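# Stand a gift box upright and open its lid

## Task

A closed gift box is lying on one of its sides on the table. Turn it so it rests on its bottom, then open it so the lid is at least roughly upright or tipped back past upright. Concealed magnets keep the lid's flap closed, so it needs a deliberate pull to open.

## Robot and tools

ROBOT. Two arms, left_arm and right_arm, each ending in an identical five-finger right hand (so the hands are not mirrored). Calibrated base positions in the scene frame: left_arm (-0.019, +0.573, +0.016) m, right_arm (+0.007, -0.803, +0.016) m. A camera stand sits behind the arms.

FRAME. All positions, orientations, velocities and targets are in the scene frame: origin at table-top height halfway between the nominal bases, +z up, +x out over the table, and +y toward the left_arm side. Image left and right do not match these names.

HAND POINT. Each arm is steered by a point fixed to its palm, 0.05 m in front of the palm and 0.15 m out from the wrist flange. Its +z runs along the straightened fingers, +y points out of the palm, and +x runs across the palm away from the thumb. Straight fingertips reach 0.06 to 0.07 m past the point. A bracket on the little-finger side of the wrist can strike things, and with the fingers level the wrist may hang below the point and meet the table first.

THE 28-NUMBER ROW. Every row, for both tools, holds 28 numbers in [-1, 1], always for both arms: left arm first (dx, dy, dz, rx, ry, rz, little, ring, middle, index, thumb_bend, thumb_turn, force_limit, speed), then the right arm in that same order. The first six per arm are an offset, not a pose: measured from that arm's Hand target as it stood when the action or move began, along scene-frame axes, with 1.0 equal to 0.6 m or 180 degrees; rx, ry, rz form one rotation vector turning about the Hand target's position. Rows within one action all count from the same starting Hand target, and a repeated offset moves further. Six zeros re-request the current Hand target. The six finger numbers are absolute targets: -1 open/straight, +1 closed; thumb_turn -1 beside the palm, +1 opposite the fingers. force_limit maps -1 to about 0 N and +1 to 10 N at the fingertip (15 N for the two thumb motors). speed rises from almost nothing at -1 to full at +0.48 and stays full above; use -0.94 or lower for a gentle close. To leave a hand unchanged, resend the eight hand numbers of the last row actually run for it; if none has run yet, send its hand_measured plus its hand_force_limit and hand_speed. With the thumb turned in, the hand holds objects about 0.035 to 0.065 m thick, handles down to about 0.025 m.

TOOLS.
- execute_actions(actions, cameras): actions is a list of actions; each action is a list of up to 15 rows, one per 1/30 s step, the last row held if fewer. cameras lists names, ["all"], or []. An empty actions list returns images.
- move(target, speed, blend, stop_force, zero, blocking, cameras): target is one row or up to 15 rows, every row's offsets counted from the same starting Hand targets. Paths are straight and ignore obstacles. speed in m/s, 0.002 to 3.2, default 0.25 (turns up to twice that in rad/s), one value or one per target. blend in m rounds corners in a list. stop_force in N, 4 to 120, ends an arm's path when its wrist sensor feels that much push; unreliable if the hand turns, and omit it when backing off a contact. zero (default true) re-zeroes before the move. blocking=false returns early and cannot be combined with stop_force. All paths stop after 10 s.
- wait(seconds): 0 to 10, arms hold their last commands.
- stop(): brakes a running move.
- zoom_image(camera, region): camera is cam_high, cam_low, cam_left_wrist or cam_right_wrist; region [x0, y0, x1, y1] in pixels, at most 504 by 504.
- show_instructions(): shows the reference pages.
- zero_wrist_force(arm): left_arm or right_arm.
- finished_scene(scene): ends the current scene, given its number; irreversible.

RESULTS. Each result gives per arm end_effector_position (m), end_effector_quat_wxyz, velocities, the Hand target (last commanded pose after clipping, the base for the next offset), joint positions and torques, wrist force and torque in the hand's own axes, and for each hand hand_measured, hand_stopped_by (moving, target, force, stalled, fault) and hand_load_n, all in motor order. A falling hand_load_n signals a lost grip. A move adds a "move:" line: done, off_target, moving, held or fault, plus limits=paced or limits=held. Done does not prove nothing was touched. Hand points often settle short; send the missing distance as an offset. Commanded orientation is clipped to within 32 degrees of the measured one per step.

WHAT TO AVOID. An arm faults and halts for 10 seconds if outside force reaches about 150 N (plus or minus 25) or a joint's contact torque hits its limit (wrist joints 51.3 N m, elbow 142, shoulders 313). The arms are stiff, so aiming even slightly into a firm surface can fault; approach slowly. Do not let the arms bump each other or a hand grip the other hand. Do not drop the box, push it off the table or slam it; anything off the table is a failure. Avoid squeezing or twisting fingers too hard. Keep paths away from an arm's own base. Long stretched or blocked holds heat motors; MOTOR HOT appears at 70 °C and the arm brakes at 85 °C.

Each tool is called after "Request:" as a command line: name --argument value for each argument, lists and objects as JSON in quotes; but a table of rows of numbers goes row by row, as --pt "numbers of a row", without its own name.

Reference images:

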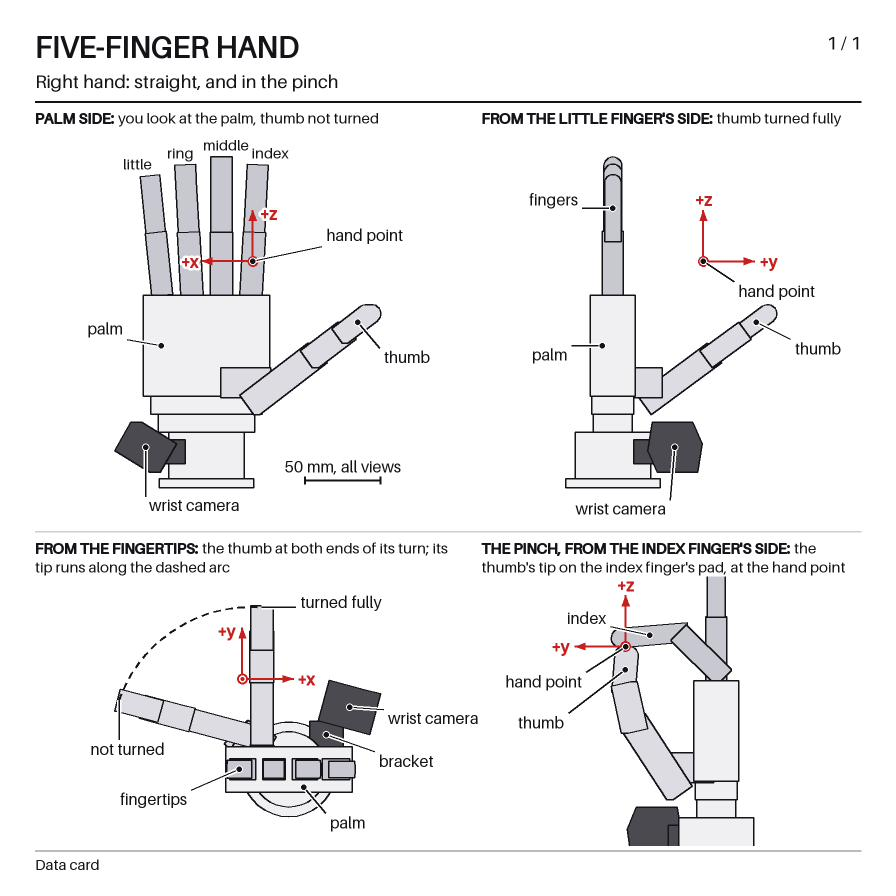

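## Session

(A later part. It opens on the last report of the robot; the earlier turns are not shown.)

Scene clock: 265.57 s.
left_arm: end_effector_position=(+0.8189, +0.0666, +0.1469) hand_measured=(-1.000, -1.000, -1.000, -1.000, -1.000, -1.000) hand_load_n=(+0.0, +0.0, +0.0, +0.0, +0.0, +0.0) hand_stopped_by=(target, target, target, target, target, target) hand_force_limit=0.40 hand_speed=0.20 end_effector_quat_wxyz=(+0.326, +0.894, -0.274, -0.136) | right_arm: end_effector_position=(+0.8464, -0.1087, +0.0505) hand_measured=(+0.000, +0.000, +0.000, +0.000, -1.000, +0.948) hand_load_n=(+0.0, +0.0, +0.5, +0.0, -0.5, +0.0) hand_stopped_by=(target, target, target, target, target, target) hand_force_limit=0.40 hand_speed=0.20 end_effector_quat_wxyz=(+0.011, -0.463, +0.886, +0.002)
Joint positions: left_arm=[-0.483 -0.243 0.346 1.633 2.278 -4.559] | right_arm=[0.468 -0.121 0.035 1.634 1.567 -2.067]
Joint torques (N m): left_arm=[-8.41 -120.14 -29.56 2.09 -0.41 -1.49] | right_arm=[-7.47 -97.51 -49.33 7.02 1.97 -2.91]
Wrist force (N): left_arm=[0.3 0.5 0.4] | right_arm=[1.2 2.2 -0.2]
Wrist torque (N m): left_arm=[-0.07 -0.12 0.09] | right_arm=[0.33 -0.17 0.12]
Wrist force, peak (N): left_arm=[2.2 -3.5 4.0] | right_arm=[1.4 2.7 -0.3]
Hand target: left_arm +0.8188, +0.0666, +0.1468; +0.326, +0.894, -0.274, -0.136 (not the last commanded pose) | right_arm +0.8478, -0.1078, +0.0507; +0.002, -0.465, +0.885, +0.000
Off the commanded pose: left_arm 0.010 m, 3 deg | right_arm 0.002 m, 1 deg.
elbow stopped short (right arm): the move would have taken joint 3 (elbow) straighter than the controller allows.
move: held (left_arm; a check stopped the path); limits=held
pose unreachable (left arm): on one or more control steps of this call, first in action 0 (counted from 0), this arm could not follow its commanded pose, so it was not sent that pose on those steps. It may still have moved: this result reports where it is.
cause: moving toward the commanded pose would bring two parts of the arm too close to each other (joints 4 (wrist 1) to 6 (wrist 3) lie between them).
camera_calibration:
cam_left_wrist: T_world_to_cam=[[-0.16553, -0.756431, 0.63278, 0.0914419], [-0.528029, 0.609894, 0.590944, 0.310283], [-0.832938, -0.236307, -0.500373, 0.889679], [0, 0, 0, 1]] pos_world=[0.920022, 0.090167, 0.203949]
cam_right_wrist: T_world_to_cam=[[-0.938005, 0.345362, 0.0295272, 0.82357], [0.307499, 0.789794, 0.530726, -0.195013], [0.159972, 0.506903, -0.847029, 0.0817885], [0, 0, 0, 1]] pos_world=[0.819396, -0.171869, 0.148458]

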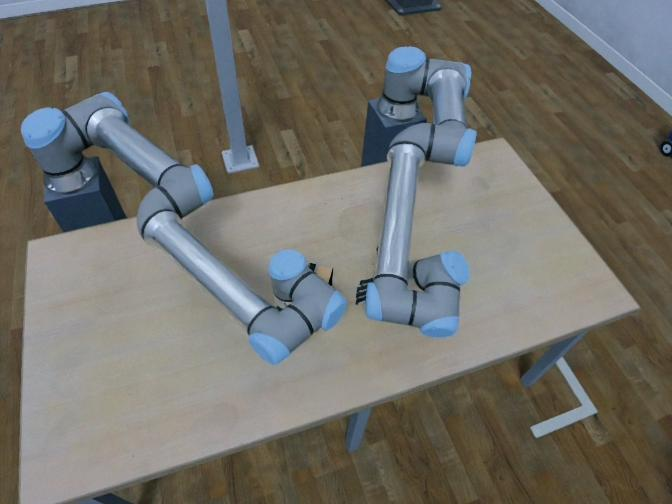

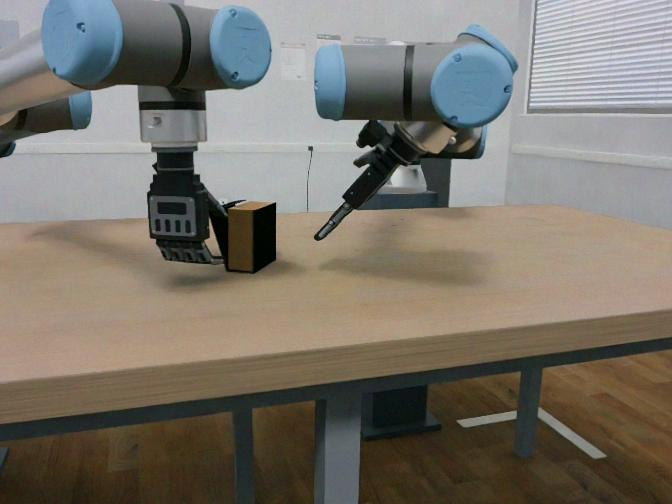

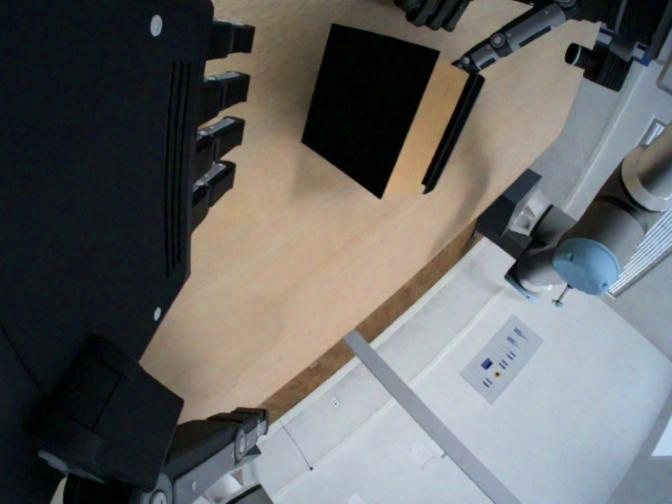

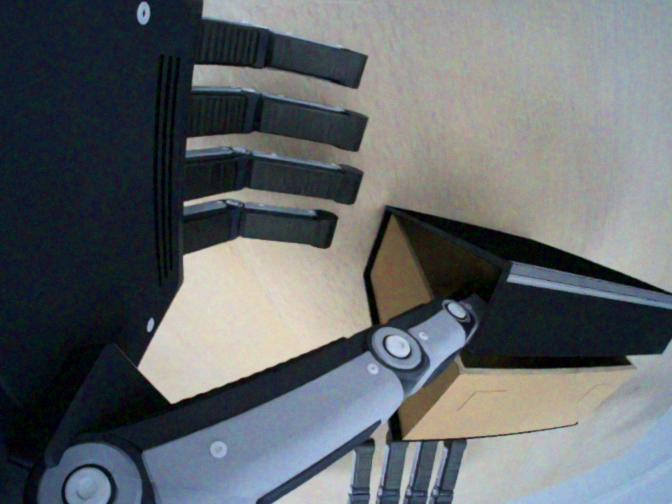

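Request:
move --target '[-0.048,-0.085,-0.068,0,0,0,-1,-1,-1,-1,-1,-1,0.4,0.2,0,0,0,0,0,0,0,0,0,0,-1,0.948,0.4,0.2]' --speed 0.1 --cameras '["cam_low","cam_right_wrist","cam_left_wrist"]'

Scene clock: 272.83 s.
left_arm: end_effector_position=(+0.7899, +0.0155, +0.1059) hand_measured=(-1.000, -1.000, -1.000, -1.000, -1.000, -1.000) hand_load_n=(+0.0, +0.0, +0.0, +0.0, -0.5, +0.0) hand_stopped_by=(target, target, target, target, target, target) hand_force_limit=0.40 hand_speed=0.20 end_effector_quat_wxyz=(+0.326, +0.894, -0.274, -0.136) | right_arm: end_effector_position=(+0.8464, -0.1087, +0.0505) hand_measured=(+0.000, +0.000, +0.000, +0.000, -1.000, +0.948) hand_load_n=(+0.0, -0.5, +0.0, +0.0, +0.0, +0.0) hand_stopped_by=(target, target, target, target, target, target) hand_force_limit=0.40 hand_speed=0.20 end_effector_quat_wxyz=(+0.011, -0.463, +0.886, +0.002)
Joint positions: left_arm=[-0.539 -0.256 0.435 1.509 2.286 -4.633] | right_arm=[0.468 -0.121 0.035 1.634 1.567 -2.067]
Joint torques (N m): left_arm=[10.07 -126.83 -52.14 6.17 1.17 2.73] | right_arm=[-5.87 -97.48 -48.4 7.12 2.07 -2.94]
Wrist force (N): left_arm=[0.1 0.6 0.4] | right_arm=[1.1 2.5 -0.2]
Wrist torque (N m): left_arm=[-0.07 -0.10 0.20] | right_arm=[0.37 -0.16 0.13]
Wrist force, peak (N): left_arm=[0.7 0.9 1.9] | right_arm=[1.3 2.5 -0.8]
Hand target: left_arm +0.7900, +0.0156, +0.1060; +0.326, +0.894, -0.274, -0.136 | right_arm +0.8478, -0.1078, +0.0507; +0.002, -0.465, +0.885, +0.000
Off the commanded pose: left_arm 0.000 m, 0 deg | right_arm 0.002 m, 1 deg.
elbow stopped short (right arm): the move would have taken joint 3 (elbow) straighter than the controller allows.
move: done
camera_calibration:
cam_left_wrist: T_world_to_cam=[[-0.165357, -0.756547, 0.632688, 0.0738147], [-0.527729, 0.609825, 0.591283, 0.350098], [-0.833162, -0.236115, -0.50009, 0.833161], [0, 0, 0, 1]] pos_world=[0.89112, 0.0390676, 0.162947]
cam_right_wrist: T_world_to_cam=[[-0.938005, 0.345362, 0.0295272, 0.82357], [0.307499, 0.789794, 0.530726, -0.195013], [0.159972, 0.506903, -0.847029, 0.0817885], [0, 0, 0, 1]] pos_world=[0.819396, -0.171869, 0.148458]
Images, in order (width x height): cam_low 672x504, cam_left_wrist 672x504, cam_right_wrist 672x504.

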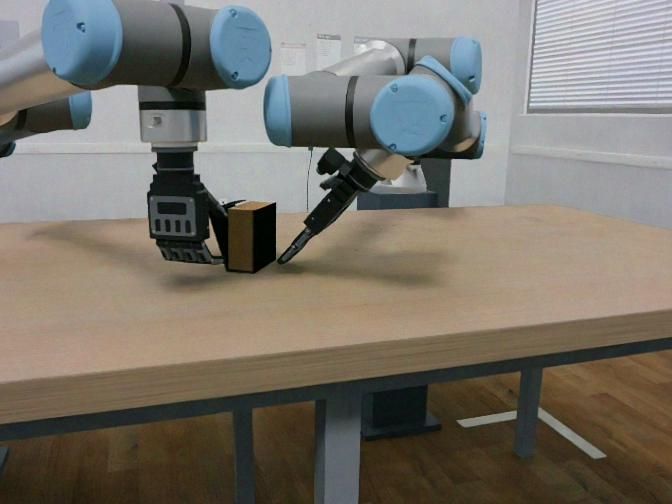

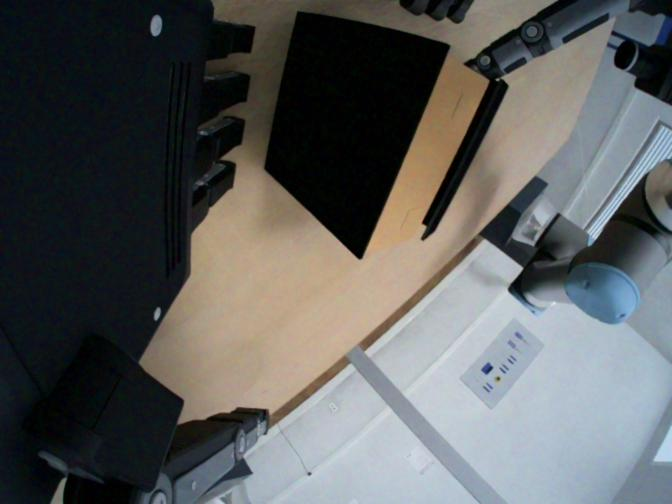

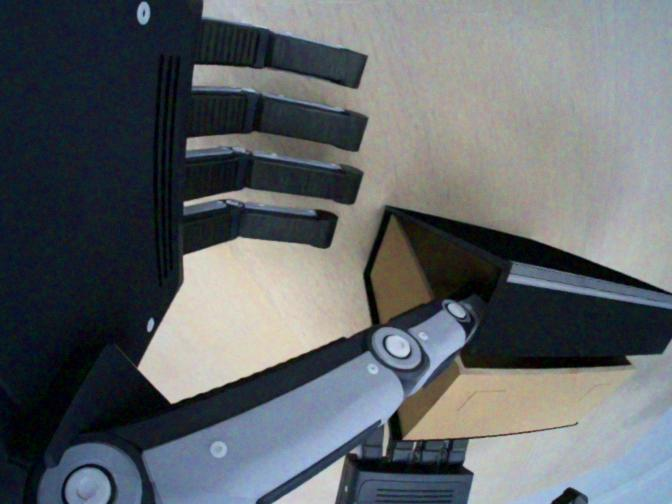

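Request:
move --target '[-0.0477,-0.0683,0,0,0,0,-1,-1,-1,-1,-1,-1,0.4,0.2,0,0,0,0,0,0,0,0,0,0,-1,0.948,0.4,0.2]' --speed 0.03 --cameras '["cam_low","cam_right_wrist","cam_left_wrist"]'

Scene clock: 278.13 s.
left_arm: end_effector_position=(+0.7712, -0.0113, +0.1060) hand_measured=(-1.000, -1.000, -1.000, -1.000, -1.000, -1.000) hand_load_n=(+0.0, +0.0, +0.0, +0.0, +0.0, +0.0) hand_stopped_by=(target, target, target, target, target, target) hand_force_limit=0.40 hand_speed=0.20 end_effector_quat_wxyz=(+0.326, +0.894, -0.274, -0.136) | right_arm: end_effector_position=(+0.8464, -0.1087, +0.0505) hand_measured=(+0.000, +0.000, +0.000, +0.000, -1.000, +0.948) hand_load_n=(+0.0, +0.0, +0.0, +0.0, -0.5, +0.0) hand_stopped_by=(target, target, target, target, target, target) hand_force_limit=0.40 hand_speed=0.20 end_effector_quat_wxyz=(+0.011, -0.463, +0.886, +0.002)
Joint positions: left_arm=[-0.571 -0.281 0.481 1.461 2.289 -4.674] | right_arm=[0.468 -0.121 0.035 1.634 1.567 -2.067]
Joint torques (N m): left_arm=[4.59 -120.35 -33.14 3.55 3.24 -0.24] | right_arm=[-5.17 -97.69 -48.03 6.82 1.84 -2.75]
Wrist force (N): left_arm=[0.3 0.6 0.3] | right_arm=[1.4 2.6 -0.4]
Wrist torque (N m): left_arm=[-0.04 -0.12 0.30] | right_arm=[0.39 -0.20 0.15]
Wrist force, peak (N): left_arm=[0.2 1.4 1.4] | right_arm=[1.5 2.7 -0.6]
Hand target: left_arm +0.7713, -0.0113, +0.1060; +0.326, +0.894, -0.274, -0.136 (not the last commanded pose) | right_arm +0.8478, -0.1078, +0.0507; +0.002, -0.465, +0.885, +0.000
Off the commanded pose: left_arm 0.017 m, 0 deg | right_arm 0.002 m, 1 deg.
elbow stopped short (right arm): the move would have taken joint 3 (elbow) straighter than the controller allows.
move: held (left_arm; a check stopped the path); limits=held
pose unreachable (left arm): on one or more control steps of this call, first in action 0 (counted from 0), this arm could not follow its commanded pose, so it was not sent that pose on those steps. It may still have moved: this result reports where it is.
cause: moving toward the commanded pose would bring a part of the arm too close to another arm (a part of this arm just beyond joint 3 (elbow) and a part of the right arm just beyond its joint 4 (wrist 1), along the way the arms are being sent, or toward where that arm still pushes).
camera_calibration:
cam_left_wrist: T_world_to_cam=[[-0.165574, -0.756467, 0.632726, 0.050489], [-0.527839, 0.609926, 0.591081, 0.356703], [-0.833049, -0.23611, -0.500281, 0.811213], [0, 0, 0, 1]] pos_world=[0.872422, 0.0121668, 0.163048]
cam_right_wrist: T_world_to_cam=[[-0.938005, 0.345362, 0.0295272, 0.82357], [0.307499, 0.789794, 0.530726, -0.195013], [0.159972, 0.506903, -0.847029, 0.0817885], [0, 0, 0, 1]] pos_world=[0.819396, -0.171869, 0.148458]
Images, in order (width x height): cam_low 672x504, cam_left_wrist 672x504, cam_right_wrist 672x504.

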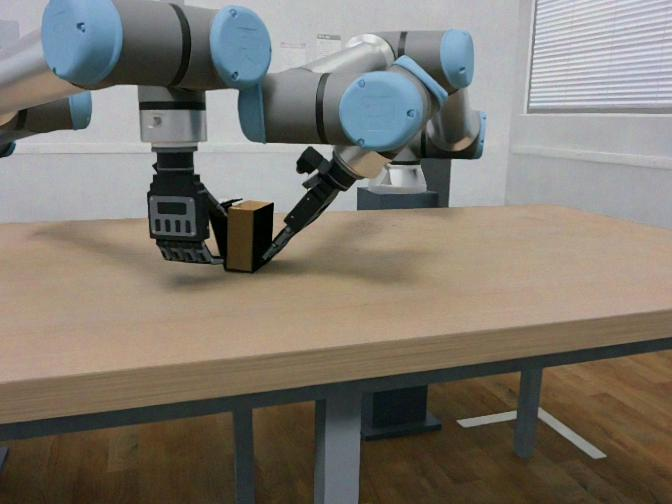

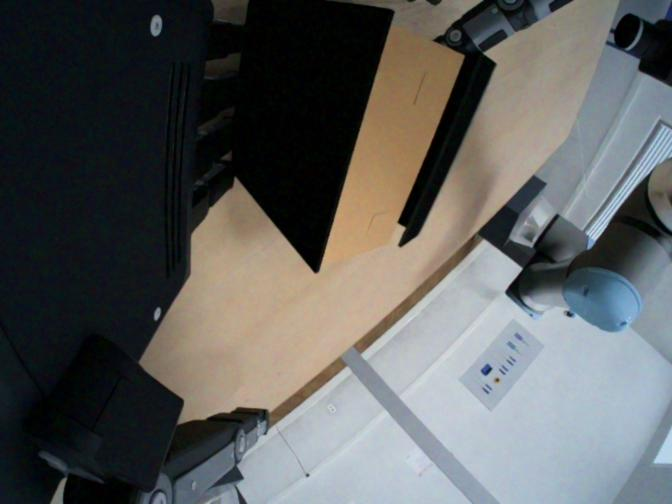

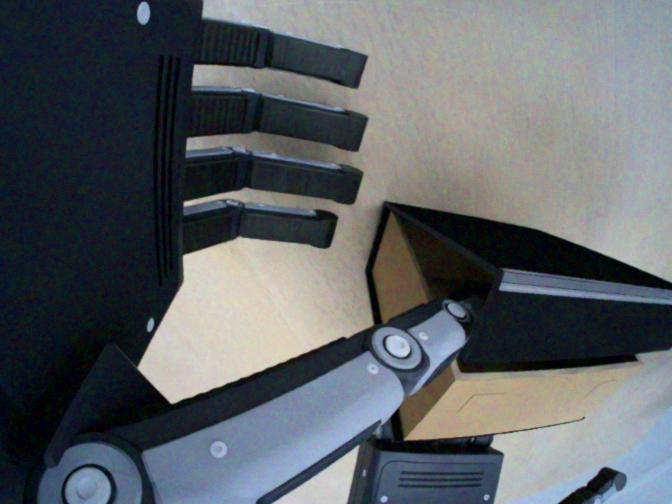

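Request:
move --target '[0,0,0,0,0,0,-1,-1,-1,-1,-1,-1,0.4,0.2,0,0,0,0,0,0,0,0,0,0,-1,0.4,0.4,-0.7]' --cameras '["cam_low","cam_right_wrist","cam_left_wrist"]'

Scene clock: 283.63 s.
left_arm: end_effector_position=(+0.7713, -0.0112, +0.1059) hand_measured=(-1.000, -1.000, -1.000, -1.000, -1.000, -1.000) hand_load_n=(+1.0, +0.0, +0.0, +0.0, +0.0, +0.0) hand_stopped_by=(target, target, target, target, target, target) hand_force_limit=0.40 hand_speed=0.20 end_effector_quat_wxyz=(+0.326, +0.894, -0.274, -0.136) | right_arm: end_effector_position=(+0.8464, -0.1087, +0.0505) hand_measured=(+0.000, +0.000, +0.000, +0.000, -1.000, +0.402) hand_load_n=(+0.0, +0.5, +0.0, +0.0, +1.5, -7.5) hand_stopped_by=(target, target, target, target, target, target) hand_force_limit=0.40 hand_speed=-0.70 end_effector_quat_wxyz=(+0.011, -0.463, +0.886, +0.002)
Joint positions: left_arm=[-0.571 -0.281 0.481 1.461 2.289 -4.674] | right_arm=[0.468 -0.121 0.035 1.634 1.567 -2.067]
Joint torques (N m): left_arm=[5.08 -107.19 -52.12 5.45 1.62 2.03] | right_arm=[-5.97 -97.22 -45.78 4.41 1.96 -2.21]
Wrist force (N): left_arm=[2.4 -4.8 -1.8] | right_arm=[4.9 3.7 -7.4]
Wrist torque (N m): left_arm=[0.34 0.12 0.02] | right_arm=[0.09 -0.40 -0.12]
Wrist force, peak (N): left_arm=[2.3 -4.8 -1.9] | right_arm=[5.1 3.9 -7.5]
Hand target: left_arm +0.7713, -0.0113, +0.1060; +0.326, +0.894, -0.274, -0.136 | right_arm +0.8478, -0.1078, +0.0507; +0.002, -0.465, +0.885, +0.000
Off the commanded pose: left_arm 0.000 m, 0 deg | right_arm 0.002 m, 1 deg.
elbow stopped short (right arm): the move would have taken joint 3 (elbow) straighter than the controller allows.
move: done
camera_calibration:
cam_left_wrist: T_world_to_cam=[[-0.165565, -0.756477, 0.632717, 0.050651], [-0.527842, 0.609913, 0.591091, 0.356634], [-0.833049, -0.23611, -0.500281, 0.811343], [0, 0, 0, 1]] pos_world=[0.872522, 0.0123669, 0.163048]
cam_right_wrist: T_world_to_cam=[[-0.937976, 0.345436, 0.029578, 0.823458], [0.307588, 0.789762, 0.530723, -0.19506], [0.159971, 0.506903, -0.847029, 0.0818056], [0, 0, 0, 1]] pos_world=[0.819295, -0.171868, 0.148458]
Images, in order (width x height): cam_low 672x504, cam_left_wrist 672x504, cam_right_wrist 672x504.

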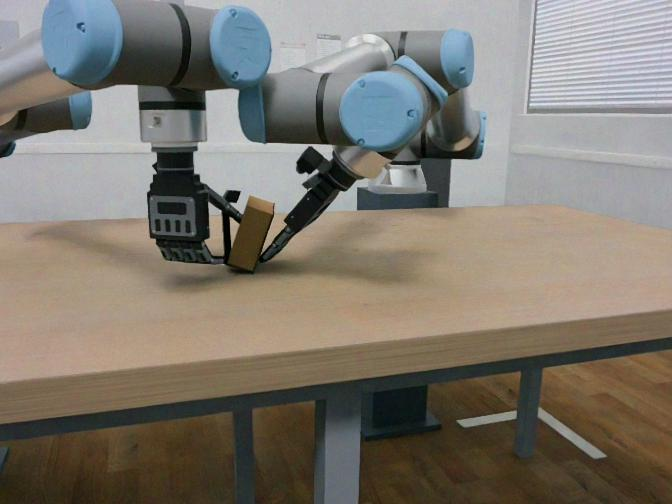

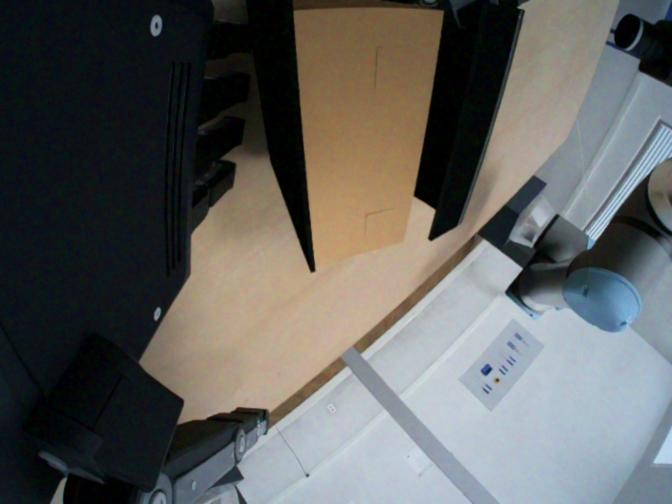

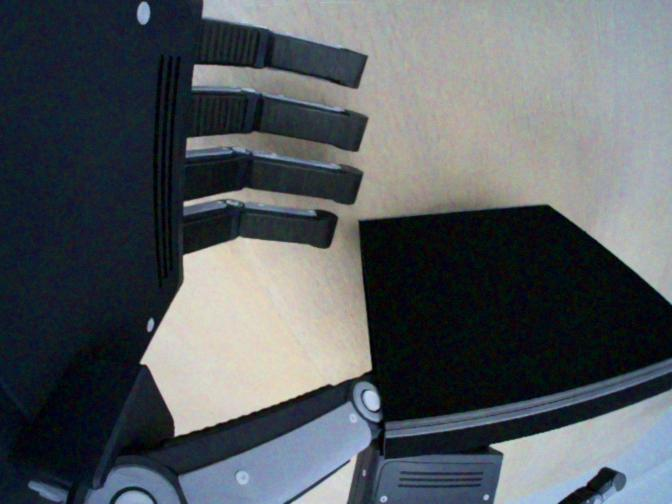

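Request:
move --target '[0,0,0,0,0,0,-1,-1,-1,-1,-1,-1,0.4,0.2,0,0,0,0,0,0,0,0,0,0,-1,-0.1,0.4,-0.75]' --cameras '["cam_low","cam_right_wrist","cam_left_wrist"]'

Scene clock: 288.70 s.
left_arm: end_effector_position=(+0.7713, -0.0113, +0.1060) hand_measured=(-1.000, -1.000, -1.000, -1.000, -1.000, -1.000) hand_load_n=(+0.0, +0.5, +0.0, +0.0, +0.0, +0.0) hand_stopped_by=(target, target, target, target, target, target) hand_force_limit=0.40 hand_speed=0.20 end_effector_quat_wxyz=(+0.326, +0.894, -0.274, -0.136) | right_arm: end_effector_position=(+0.8464, -0.1087, +0.0505) hand_measured=(+0.000, +0.000, +0.000, +0.000, -1.000, -0.098) hand_load_n=(+0.0, +0.0, +0.0, +0.5, +0.0, -11.5) hand_stopped_by=(target, target, target, target, target, target) hand_force_limit=0.40 hand_speed=-0.75 end_effector_quat_wxyz=(+0.011, -0.463, +0.886, +0.002)
Joint positions: left_arm=[-0.571 -0.281 0.481 1.461 2.289 -4.674] | right_arm=[0.468 -0.121 0.035 1.634 1.567 -2.067]
Joint torques (N m): left_arm=[0.05 -121.03 -51.2 5.38 3.82 1.78] | right_arm=[-4.26 -97.83 -43.16 1.82 1.9 1.19]
Wrist force (N): left_arm=[1.9 -5.0 -2.1] | right_arm=[7.1 3.6 -2.2]
Wrist torque (N m): left_arm=[0.06 -0.01 -0.01] | right_arm=[0.31 -0.43 -0.23]
Wrist force, peak (N): left_arm=[2.2 -6.2 -3.4] | right_arm=[6.6 4.4 -9.7]
Hand target: left_arm +0.7713, -0.0113, +0.1060; +0.326, +0.894, -0.274, -0.136 | right_arm +0.8478, -0.1078, +0.0507; +0.002, -0.465, +0.885, +0.000
Off the commanded pose: left_arm 0.000 m, 0 deg | right_arm 0.002 m, 1 deg.
elbow stopped short (right arm): the move would have taken joint 3 (elbow) straighter than the controller allows.
move: done
camera_calibration:
cam_left_wrist: T_world_to_cam=[[-0.165574, -0.756467, 0.632726, 0.0505646], [-0.527839, 0.609926, 0.591081, 0.356642], [-0.833049, -0.23611, -0.500281, 0.811236], [0, 0, 0, 1]] pos_world=[0.872422, 0.0122668, 0.163048]
cam_right_wrist: T_world_to_cam=[[-0.938005, 0.345362, 0.0295272, 0.82357], [0.307499, 0.789794, 0.530726, -0.195013], [0.159972, 0.506903, -0.847029, 0.0817885], [0, 0, 0, 1]] pos_world=[0.819396, -0.171869, 0.148458]
Images, in order (width x height): cam_low 672x504, cam_left_wrist 672x504, cam_right_wrist 672x504.

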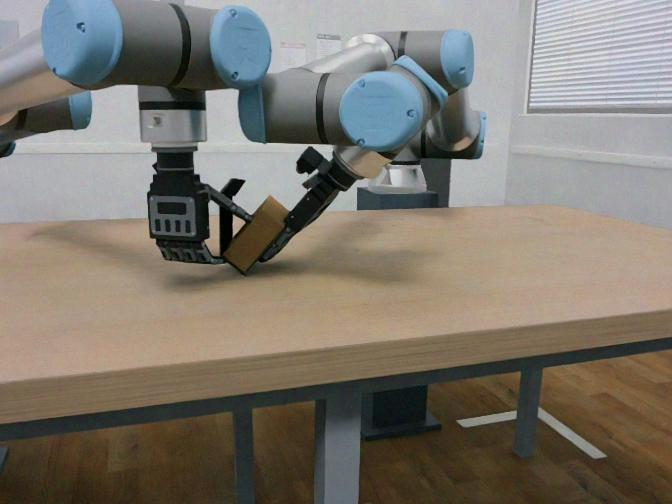

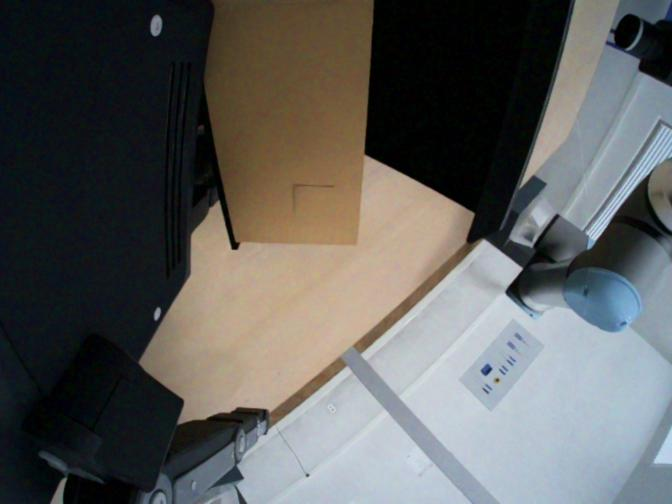

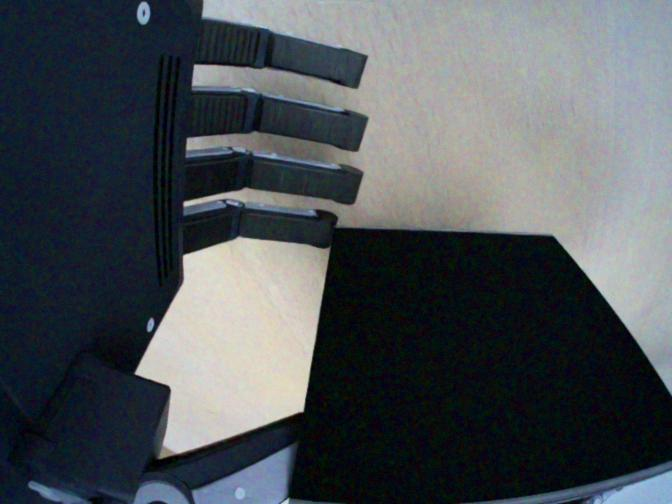

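Request:
move --target '[0.0286,0.041,0,0,0,0,-1,-1,-1,-1,-1,-1,0.4,0.2,0,0,0,0,0,0,0,0,0,0,-1,-0.1,0.4,-0.75]' --speed 0.03 --cameras '["cam_low","cam_right_wrist","cam_left_wrist"]'

Scene clock: 293.77 s.
left_arm: end_effector_position=(+0.7886, +0.0135, +0.1060) hand_measured=(-1.000, -1.000, -1.000, -1.000, -1.000, -1.000) hand_load_n=(+0.0, +0.0, +0.0, +0.0, +0.0, +0.0) hand_stopped_by=(target, target, target, target, target, target) hand_force_limit=0.40 hand_speed=0.20 end_effector_quat_wxyz=(+0.326, +0.894, -0.274, -0.136) | right_arm: end_effector_position=(+0.8464, -0.1087, +0.0505) hand_measured=(+0.000, +0.000, +0.000, +0.000, -1.000, -0.098) hand_load_n=(+0.0, +0.0, +0.0, +0.0, +0.0, +0.0) hand_stopped_by=(target, target, target, target, target, target) hand_force_limit=0.40 hand_speed=-0.75 end_effector_quat_wxyz=(+0.011, -0.463, +0.886, +0.002)
Joint positions: left_arm=[-0.542 -0.258 0.439 1.505 2.286 -4.636] | right_arm=[0.468 -0.121 0.035 1.634 1.567 -2.067]
Joint torques (N m): left_arm=[-13.58 -123 -30.97 1.96 0.15 -1.64] | right_arm=[-6.26 -97.19 -40.11 1.76 1.5 3.17]
Wrist force (N): left_arm=[0.4 0.7 0.2] | right_arm=[1.2 2.3 -0.8]
Wrist torque (N m): left_arm=[-0.02 -0.14 0.11] | right_arm=[0.35 -0.16 0.16]
Wrist force, peak (N): left_arm=[1.8 -5.1 -2.2] | right_arm=[7.3 3.7 -2.3]
Hand target: left_arm +0.7884, +0.0133, +0.1060; +0.326, +0.894, -0.274, -0.136 | right_arm +0.8478, -0.1078, +0.0507; +0.002, -0.465, +0.885, +0.000
Off the commanded pose: left_arm 0.000 m, 0 deg | right_arm 0.002 m, 1 deg.
elbow stopped short (right arm): the move would have taken joint 3 (elbow) straighter than the controller allows.
move: done
camera_calibration:
cam_left_wrist: T_world_to_cam=[[-0.165517, -0.756463, 0.632746, 0.0721519], [-0.527937, 0.609887, 0.591034, 0.350796], [-0.832999, -0.236224, -0.500311, 0.831552], [0, 0, 0, 1]] pos_world=[0.889822, 0.0370671, 0.163048]
cam_right_wrist: T_world_to_cam=[[-0.938005, 0.345362, 0.0295272, 0.82357], [0.307499, 0.789794, 0.530726, -0.195013], [0.159972, 0.506903, -0.847029, 0.0817885], [0, 0, 0, 1]] pos_world=[0.819396, -0.171869, 0.148458]
Images, in order (width x height): cam_low 672x504, cam_left_wrist 672x504, cam_right_wrist 672x504.

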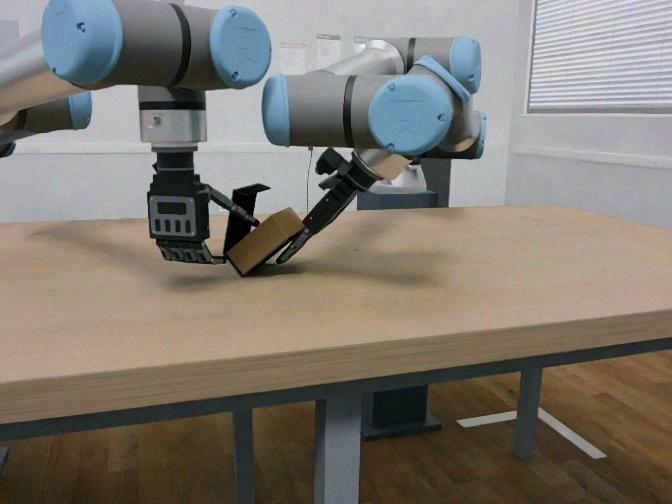

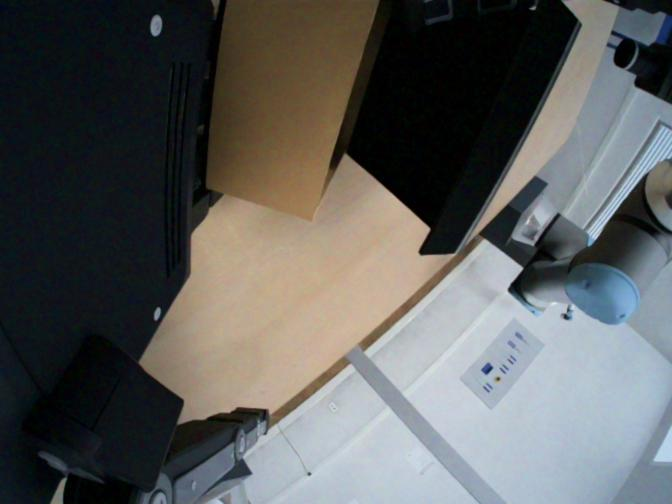

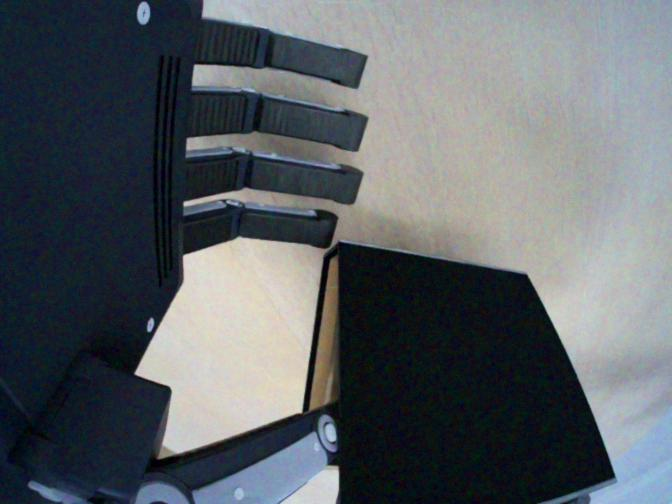

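Request:
move --target '[0.0667,0.0957,0,0,0,0,-1,-1,-1,-1,-1,-1,0.4,0.2,0,0,0,0,0,0,0,0,0,0,-1,-0.1,0.4,-0.75]' --speed 0.03 --cameras '["cam_low","cam_right_wrist","cam_left_wrist"]'

Scene clock: 301.00 s.
left_arm: end_effector_position=(+0.8286, +0.0709, +0.1060) hand_measured=(-1.000, -1.000, -1.000, -1.000, -1.000, -1.000) hand_load_n=(+0.0, +0.0, +0.0, +0.0, +0.0, +0.0) hand_stopped_by=(target, target, target, target, target, target) hand_force_limit=0.40 hand_speed=0.20 end_effector_quat_wxyz=(+0.326, +0.894, -0.274, -0.136) | right_arm: end_effector_position=(+0.8464, -0.1087, +0.0505) hand_measured=(+0.000, +0.000, +0.000, +0.000, -1.000, -0.098) hand_load_n=(+0.0, +0.0, +0.0, +0.0, +0.0, +0.0) hand_stopped_by=(target, target, target, target, target, target) hand_force_limit=0.40 hand_speed=-0.75 end_effector_quat_wxyz=(+0.011, -0.463, +0.886, +0.002)
Joint positions: left_arm=[-0.475 -0.18 0.289 1.634 2.276 -4.548] | right_arm=[0.468 -0.121 0.035 1.634 1.567 -2.067]
Joint torques (N m): left_arm=[-14.04 -128.26 -28.56 2 0.68 -1.57] | right_arm=[-3.77 -96.8 -36.18 2.95 1.4 3.14]
Wrist force (N): left_arm=[0.3 0.6 0.2] | right_arm=[1.2 2.5 -0.6]
Wrist torque (N m): left_arm=[-0.05 -0.10 0.10] | right_arm=[0.38 -0.15 0.16]
Wrist force, peak (N): left_arm=[0.7 1.2 0.9] | right_arm=[1.2 2.7 -0.7]
Hand target: left_arm +0.8285, +0.0708, +0.1060; +0.326, +0.894, -0.274, -0.136 | right_arm +0.8478, -0.1078, +0.0507; +0.002, -0.465, +0.885, +0.000
Off the commanded pose: left_arm 0.000 m, 0 deg | right_arm 0.002 m, 1 deg.
elbow stopped short (right arm): the move would have taken joint 3 (elbow) straighter than the controller allows.
move: done
camera_calibration:
cam_left_wrist: T_world_to_cam=[[-0.165569, -0.756477, 0.632715, 0.122232], [-0.527986, 0.609873, 0.591004, 0.336905], [-0.832957, -0.236213, -0.500386, 0.878321], [0, 0, 0, 1]] pos_world=[0.929722, 0.0944672, 0.163049]
cam_right_wrist: T_world_to_cam=[[-0.938005, 0.345362, 0.0295272, 0.82357], [0.307499, 0.789794, 0.530726, -0.195013], [0.159972, 0.506903, -0.847029, 0.0817885], [0, 0, 0, 1]] pos_world=[0.819396, -0.171869, 0.148458]
Images, in order (width x height): cam_low 672x504, cam_left_wrist 672x504, cam_right_wrist 672x504.

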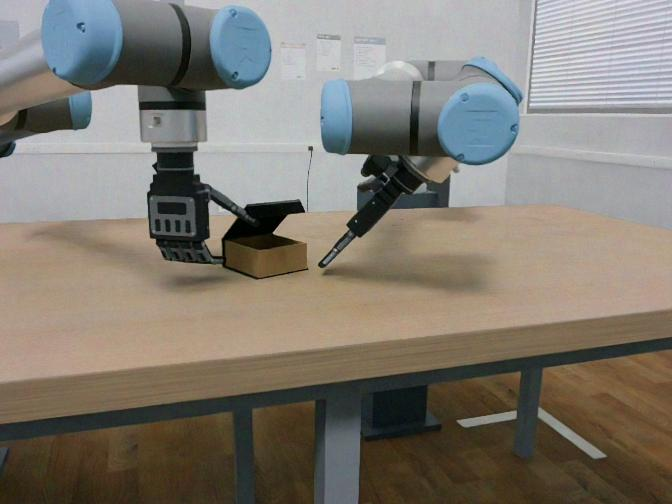

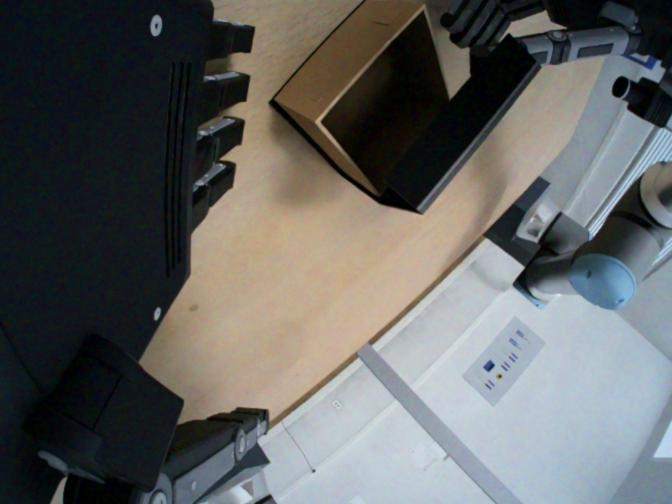

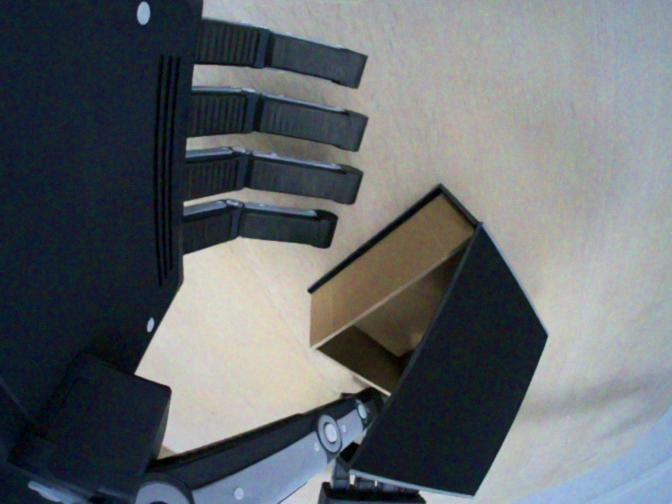

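Request:
zoom_image --camera "cam_left_wrist" --region '[250, 0, 560, 230]'

Request:
zoom_image --camera "cam_low" --region '[140, 160, 340, 300]'

Scaled by 1.626 from the camera's 672x504 image, which has a finer 960x720 frame.

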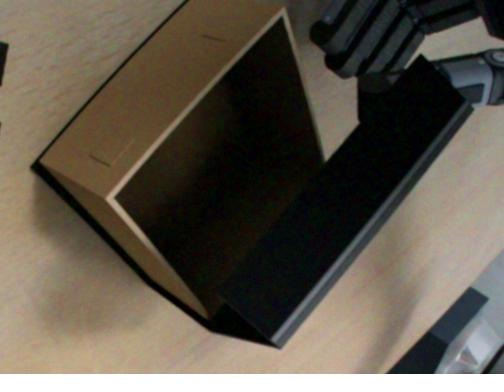

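Scaled by 2.520.

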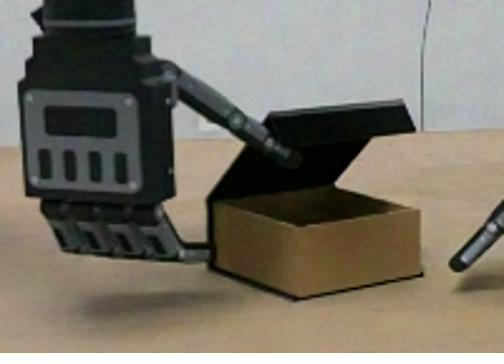

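Request:
move --pt "0 0 0 0 0 0 -1 -1 -1 -1 -1 -1 0.4 0.2 -0.04 -0.017 0.05 0 0 0 0 0 0 0 -1 -0.1 0.4 -0.75" --pt "0 0 0 0 0 0 -1 -1 -1 -1 -1 -1 0.4 0.2 -0.1 -0.042 0.06 0 0 0 0 0 0 0 -1 -0.1 0.4 -0.75" --speed 0.03 --blend '[0.01,0]' --cameras '["cam_low","cam_right_wrist","cam_left_wrist","cam_high"]'

Scene clock: 327.37 s.
left_arm: end_effector_position=(+0.8285, +0.0708, +0.1060) hand_measured=(-1.000, -1.000, -1.000, -1.000, -1.000, -1.000) hand_load_n=(+0.0, +0.0, +0.0, +0.0, +0.0, +0.0) hand_stopped_by=(target, target, target, target, target, target) hand_force_limit=0.40 hand_speed=0.20 end_effector_quat_wxyz=(+0.326, +0.894, -0.274, -0.136) | right_arm: end_effector_position=(+0.7878, -0.1329, +0.0868) hand_measured=(+0.000, +0.000, +0.000, +0.000, -1.000, -0.098) hand_load_n=(+0.0, +0.0, +0.0, +0.0, -0.5, +0.0) hand_stopped_by=(target, target, target, target, target, target) hand_force_limit=0.40 hand_speed=-0.75 end_effector_quat_wxyz=(+0.002, -0.465, +0.885, +0.000)
Joint positions: left_arm=[-0.475 -0.18 0.29 1.633 2.276 -4.549] | right_arm=[0.474 -0.428 0.598 1.397 1.571 -2.067]
Joint torques (N m): left_arm=[-13 -125.63 -31.08 2.22 2.58 -1.96] | right_arm=[4.49 -90.5 -49.16 7.22 -0.87 3.33]
Wrist force (N): left_arm=[0.5 0.5 0.2] | right_arm=[1.3 2.1 -0.5]
Wrist torque (N m): left_arm=[-0.05 -0.12 0.11] | right_arm=[0.28 -0.17 0.14]
Wrist force, peak (N): left_arm=[0.7 0.6 0.7] | right_arm=[1.3 2.6 -0.8]
Hand target: left_arm +0.8285, +0.0708, +0.1060; +0.326, +0.894, -0.274, -0.136 | right_arm +0.7878, -0.1330, +0.0867; +0.002, -0.465, +0.885, +0.000
Off the commanded pose: left_arm 0.000 m, 0 deg | right_arm 0.000 m, 0 deg.
move: done
camera_calibration:
cam_left_wrist: T_world_to_cam=[[-0.165574, -0.756467, 0.632726, 0.122141], [-0.527839, 0.609926, 0.591081, 0.336759], [-0.833049, -0.23611, -0.500281, 0.878271], [0, 0, 0, 1]] pos_world=[0.929622, 0.0943668, 0.163048]
cam_right_wrist: T_world_to_cam=[[-0.939178, 0.341151, 0.0395034, 0.775256], [0.311397, 0.797415, 0.516877, -0.177993], [0.144833, 0.497741, -0.855148, 0.145513], [0, 0, 0, 1]] pos_world=[0.762455, -0.194973, 0.185811]

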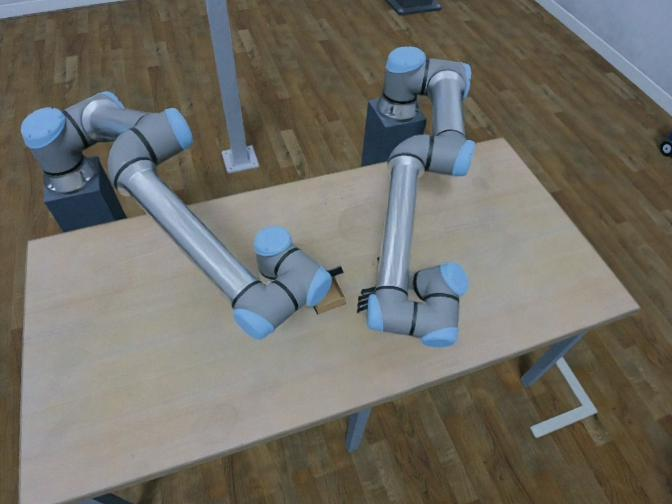

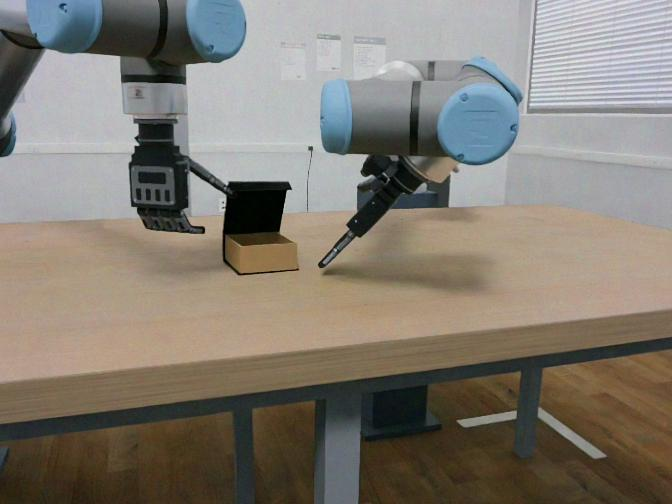

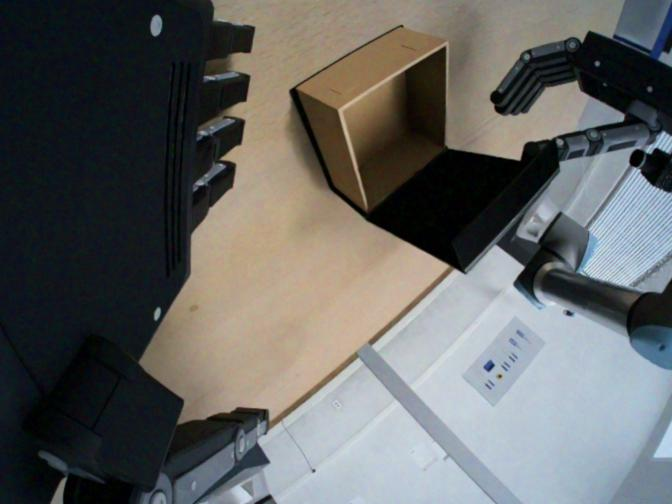

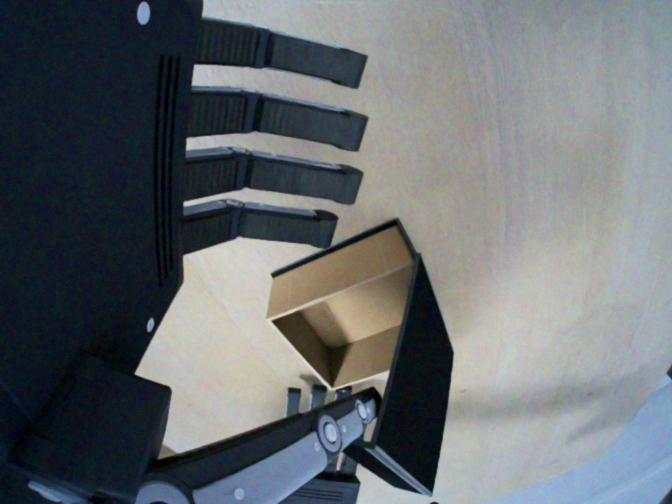

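Request:
move --target '[0,0,0,0,0,0,-1,-1,-1,-1,-1,-1,0.4,0.2,-0.05,-0.021,-0.01,0,0,0,0,0,0,0,-1,-0.1,0.4,-0.75]' --speed 0.03 --cameras '["cam_low","cam_right_wrist","cam_left_wrist"]'

Scene clock: 331.77 s.
left_arm: end_effector_position=(+0.8285, +0.0708, +0.1060) hand_measured=(-1.000, -1.000, -1.000, -1.000, -1.000, -1.000) hand_load_n=(+0.0, +0.0, +0.0, +0.0, +0.0, +0.0) hand_stopped_by=(target, target, target, target, target, target) hand_force_limit=0.40 hand_speed=0.20 end_effector_quat_wxyz=(+0.326, +0.894, -0.274, -0.136) | right_arm: end_effector_position=(+0.7578, -0.1455, +0.0808) hand_measured=(+0.000, +0.000, +0.000, +0.000, -1.000, -0.098) hand_load_n=(+0.0, +0.0, +0.0, +0.0, -0.5, +0.0) hand_stopped_by=(target, target, target, target, target, target) hand_force_limit=0.40 hand_speed=-0.75 end_effector_quat_wxyz=(+0.002, -0.465, +0.885, +0.000) end_effector_velocity=(+0.001, +0.001, +0.000) end_effector_angular_velocity=(-0.001, +0.000, +0.001)
Joint positions: left_arm=[-0.475 -0.18 0.29 1.633 2.276 -4.549] | right_arm=[0.476 -0.506 0.763 1.31 1.571 -2.064]
Joint velocities: left_arm=[within noise] | right_arm=[0.001 0.002 -0.005 0.003 0.001 0]
Joint torques (N m): left_arm=[-13.36 -123.5 -33.87 3.17 2.34 -2.02] | right_arm=[5.22 -86.38 -46.96 6.76 0.79 3.23]
Wrist force (N): left_arm=[0.4 0.5 0.3] | right_arm=[1.4 2.6 -0.6]
Wrist torque (N m): left_arm=[-0.06 -0.12 0.10] | right_arm=[0.40 -0.22 0.11]
Wrist force, peak (N): left_arm=[0.5 0.7 0.9] | right_arm=[1.7 2.8 -0.7]
Hand target: left_arm +0.8285, +0.0708, +0.1060; +0.326, +0.894, -0.274, -0.136 | right_arm +0.7578, -0.1456, +0.0807; +0.002, -0.465, +0.885, +0.000
Off the commanded pose: left_arm 0.000 m, 0 deg | right_arm 0.000 m, 0 deg.
move: done
camera_calibration:
cam_left_wrist: T_world_to_cam=[[-0.165574, -0.756467, 0.632726, 0.122141], [-0.527839, 0.609926, 0.591081, 0.336759], [-0.833049, -0.23611, -0.500281, 0.878271], [0, 0, 0, 1]] pos_world=[0.929622, 0.0943668, 0.163048]
cam_right_wrist: T_world_to_cam=[[-0.939178, 0.341151, 0.0395034, 0.751616], [0.311397, 0.797415, 0.516877, -0.155503], [0.144833, 0.497741, -0.855148, 0.150999], [0, 0, 0, 1]] pos_world=[0.732455, -0.207573, 0.179811]
Images, in order (width x height): cam_low 672x504, cam_left_wrist 672x504, cam_right_wrist 672x504.

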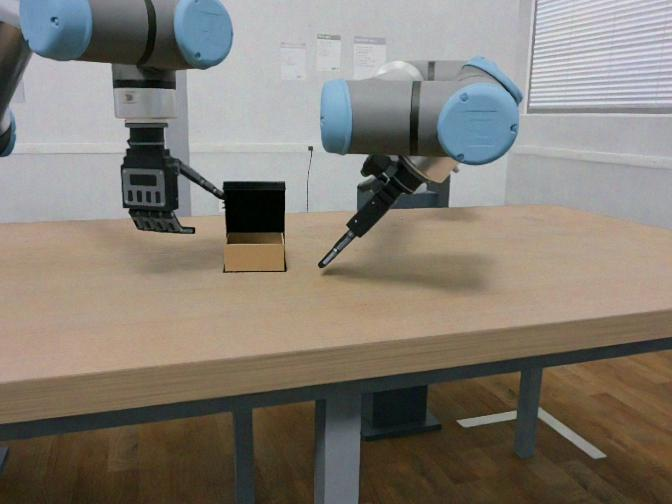

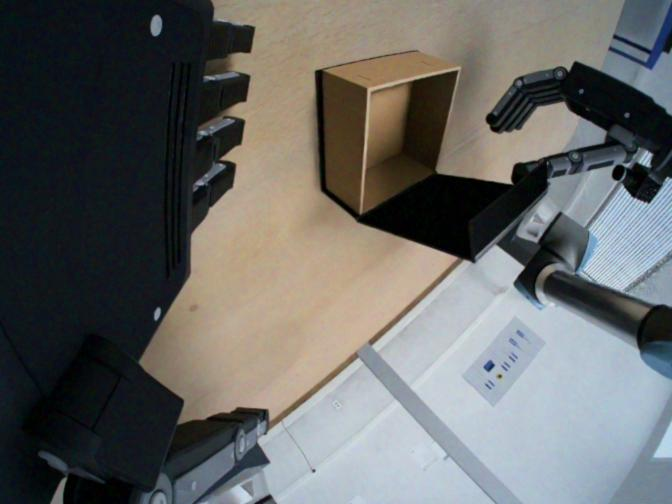

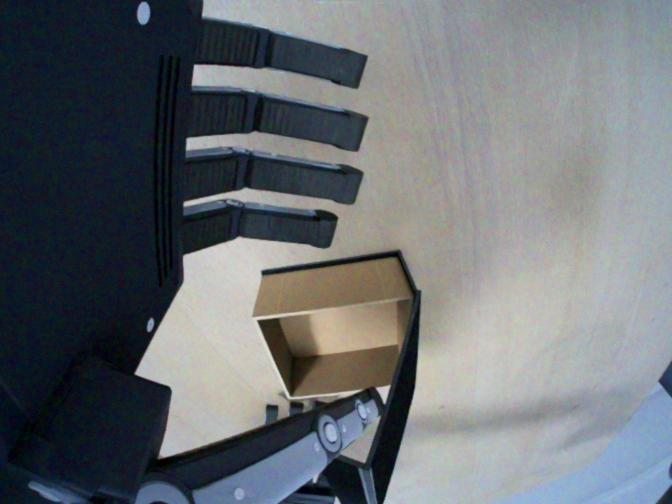

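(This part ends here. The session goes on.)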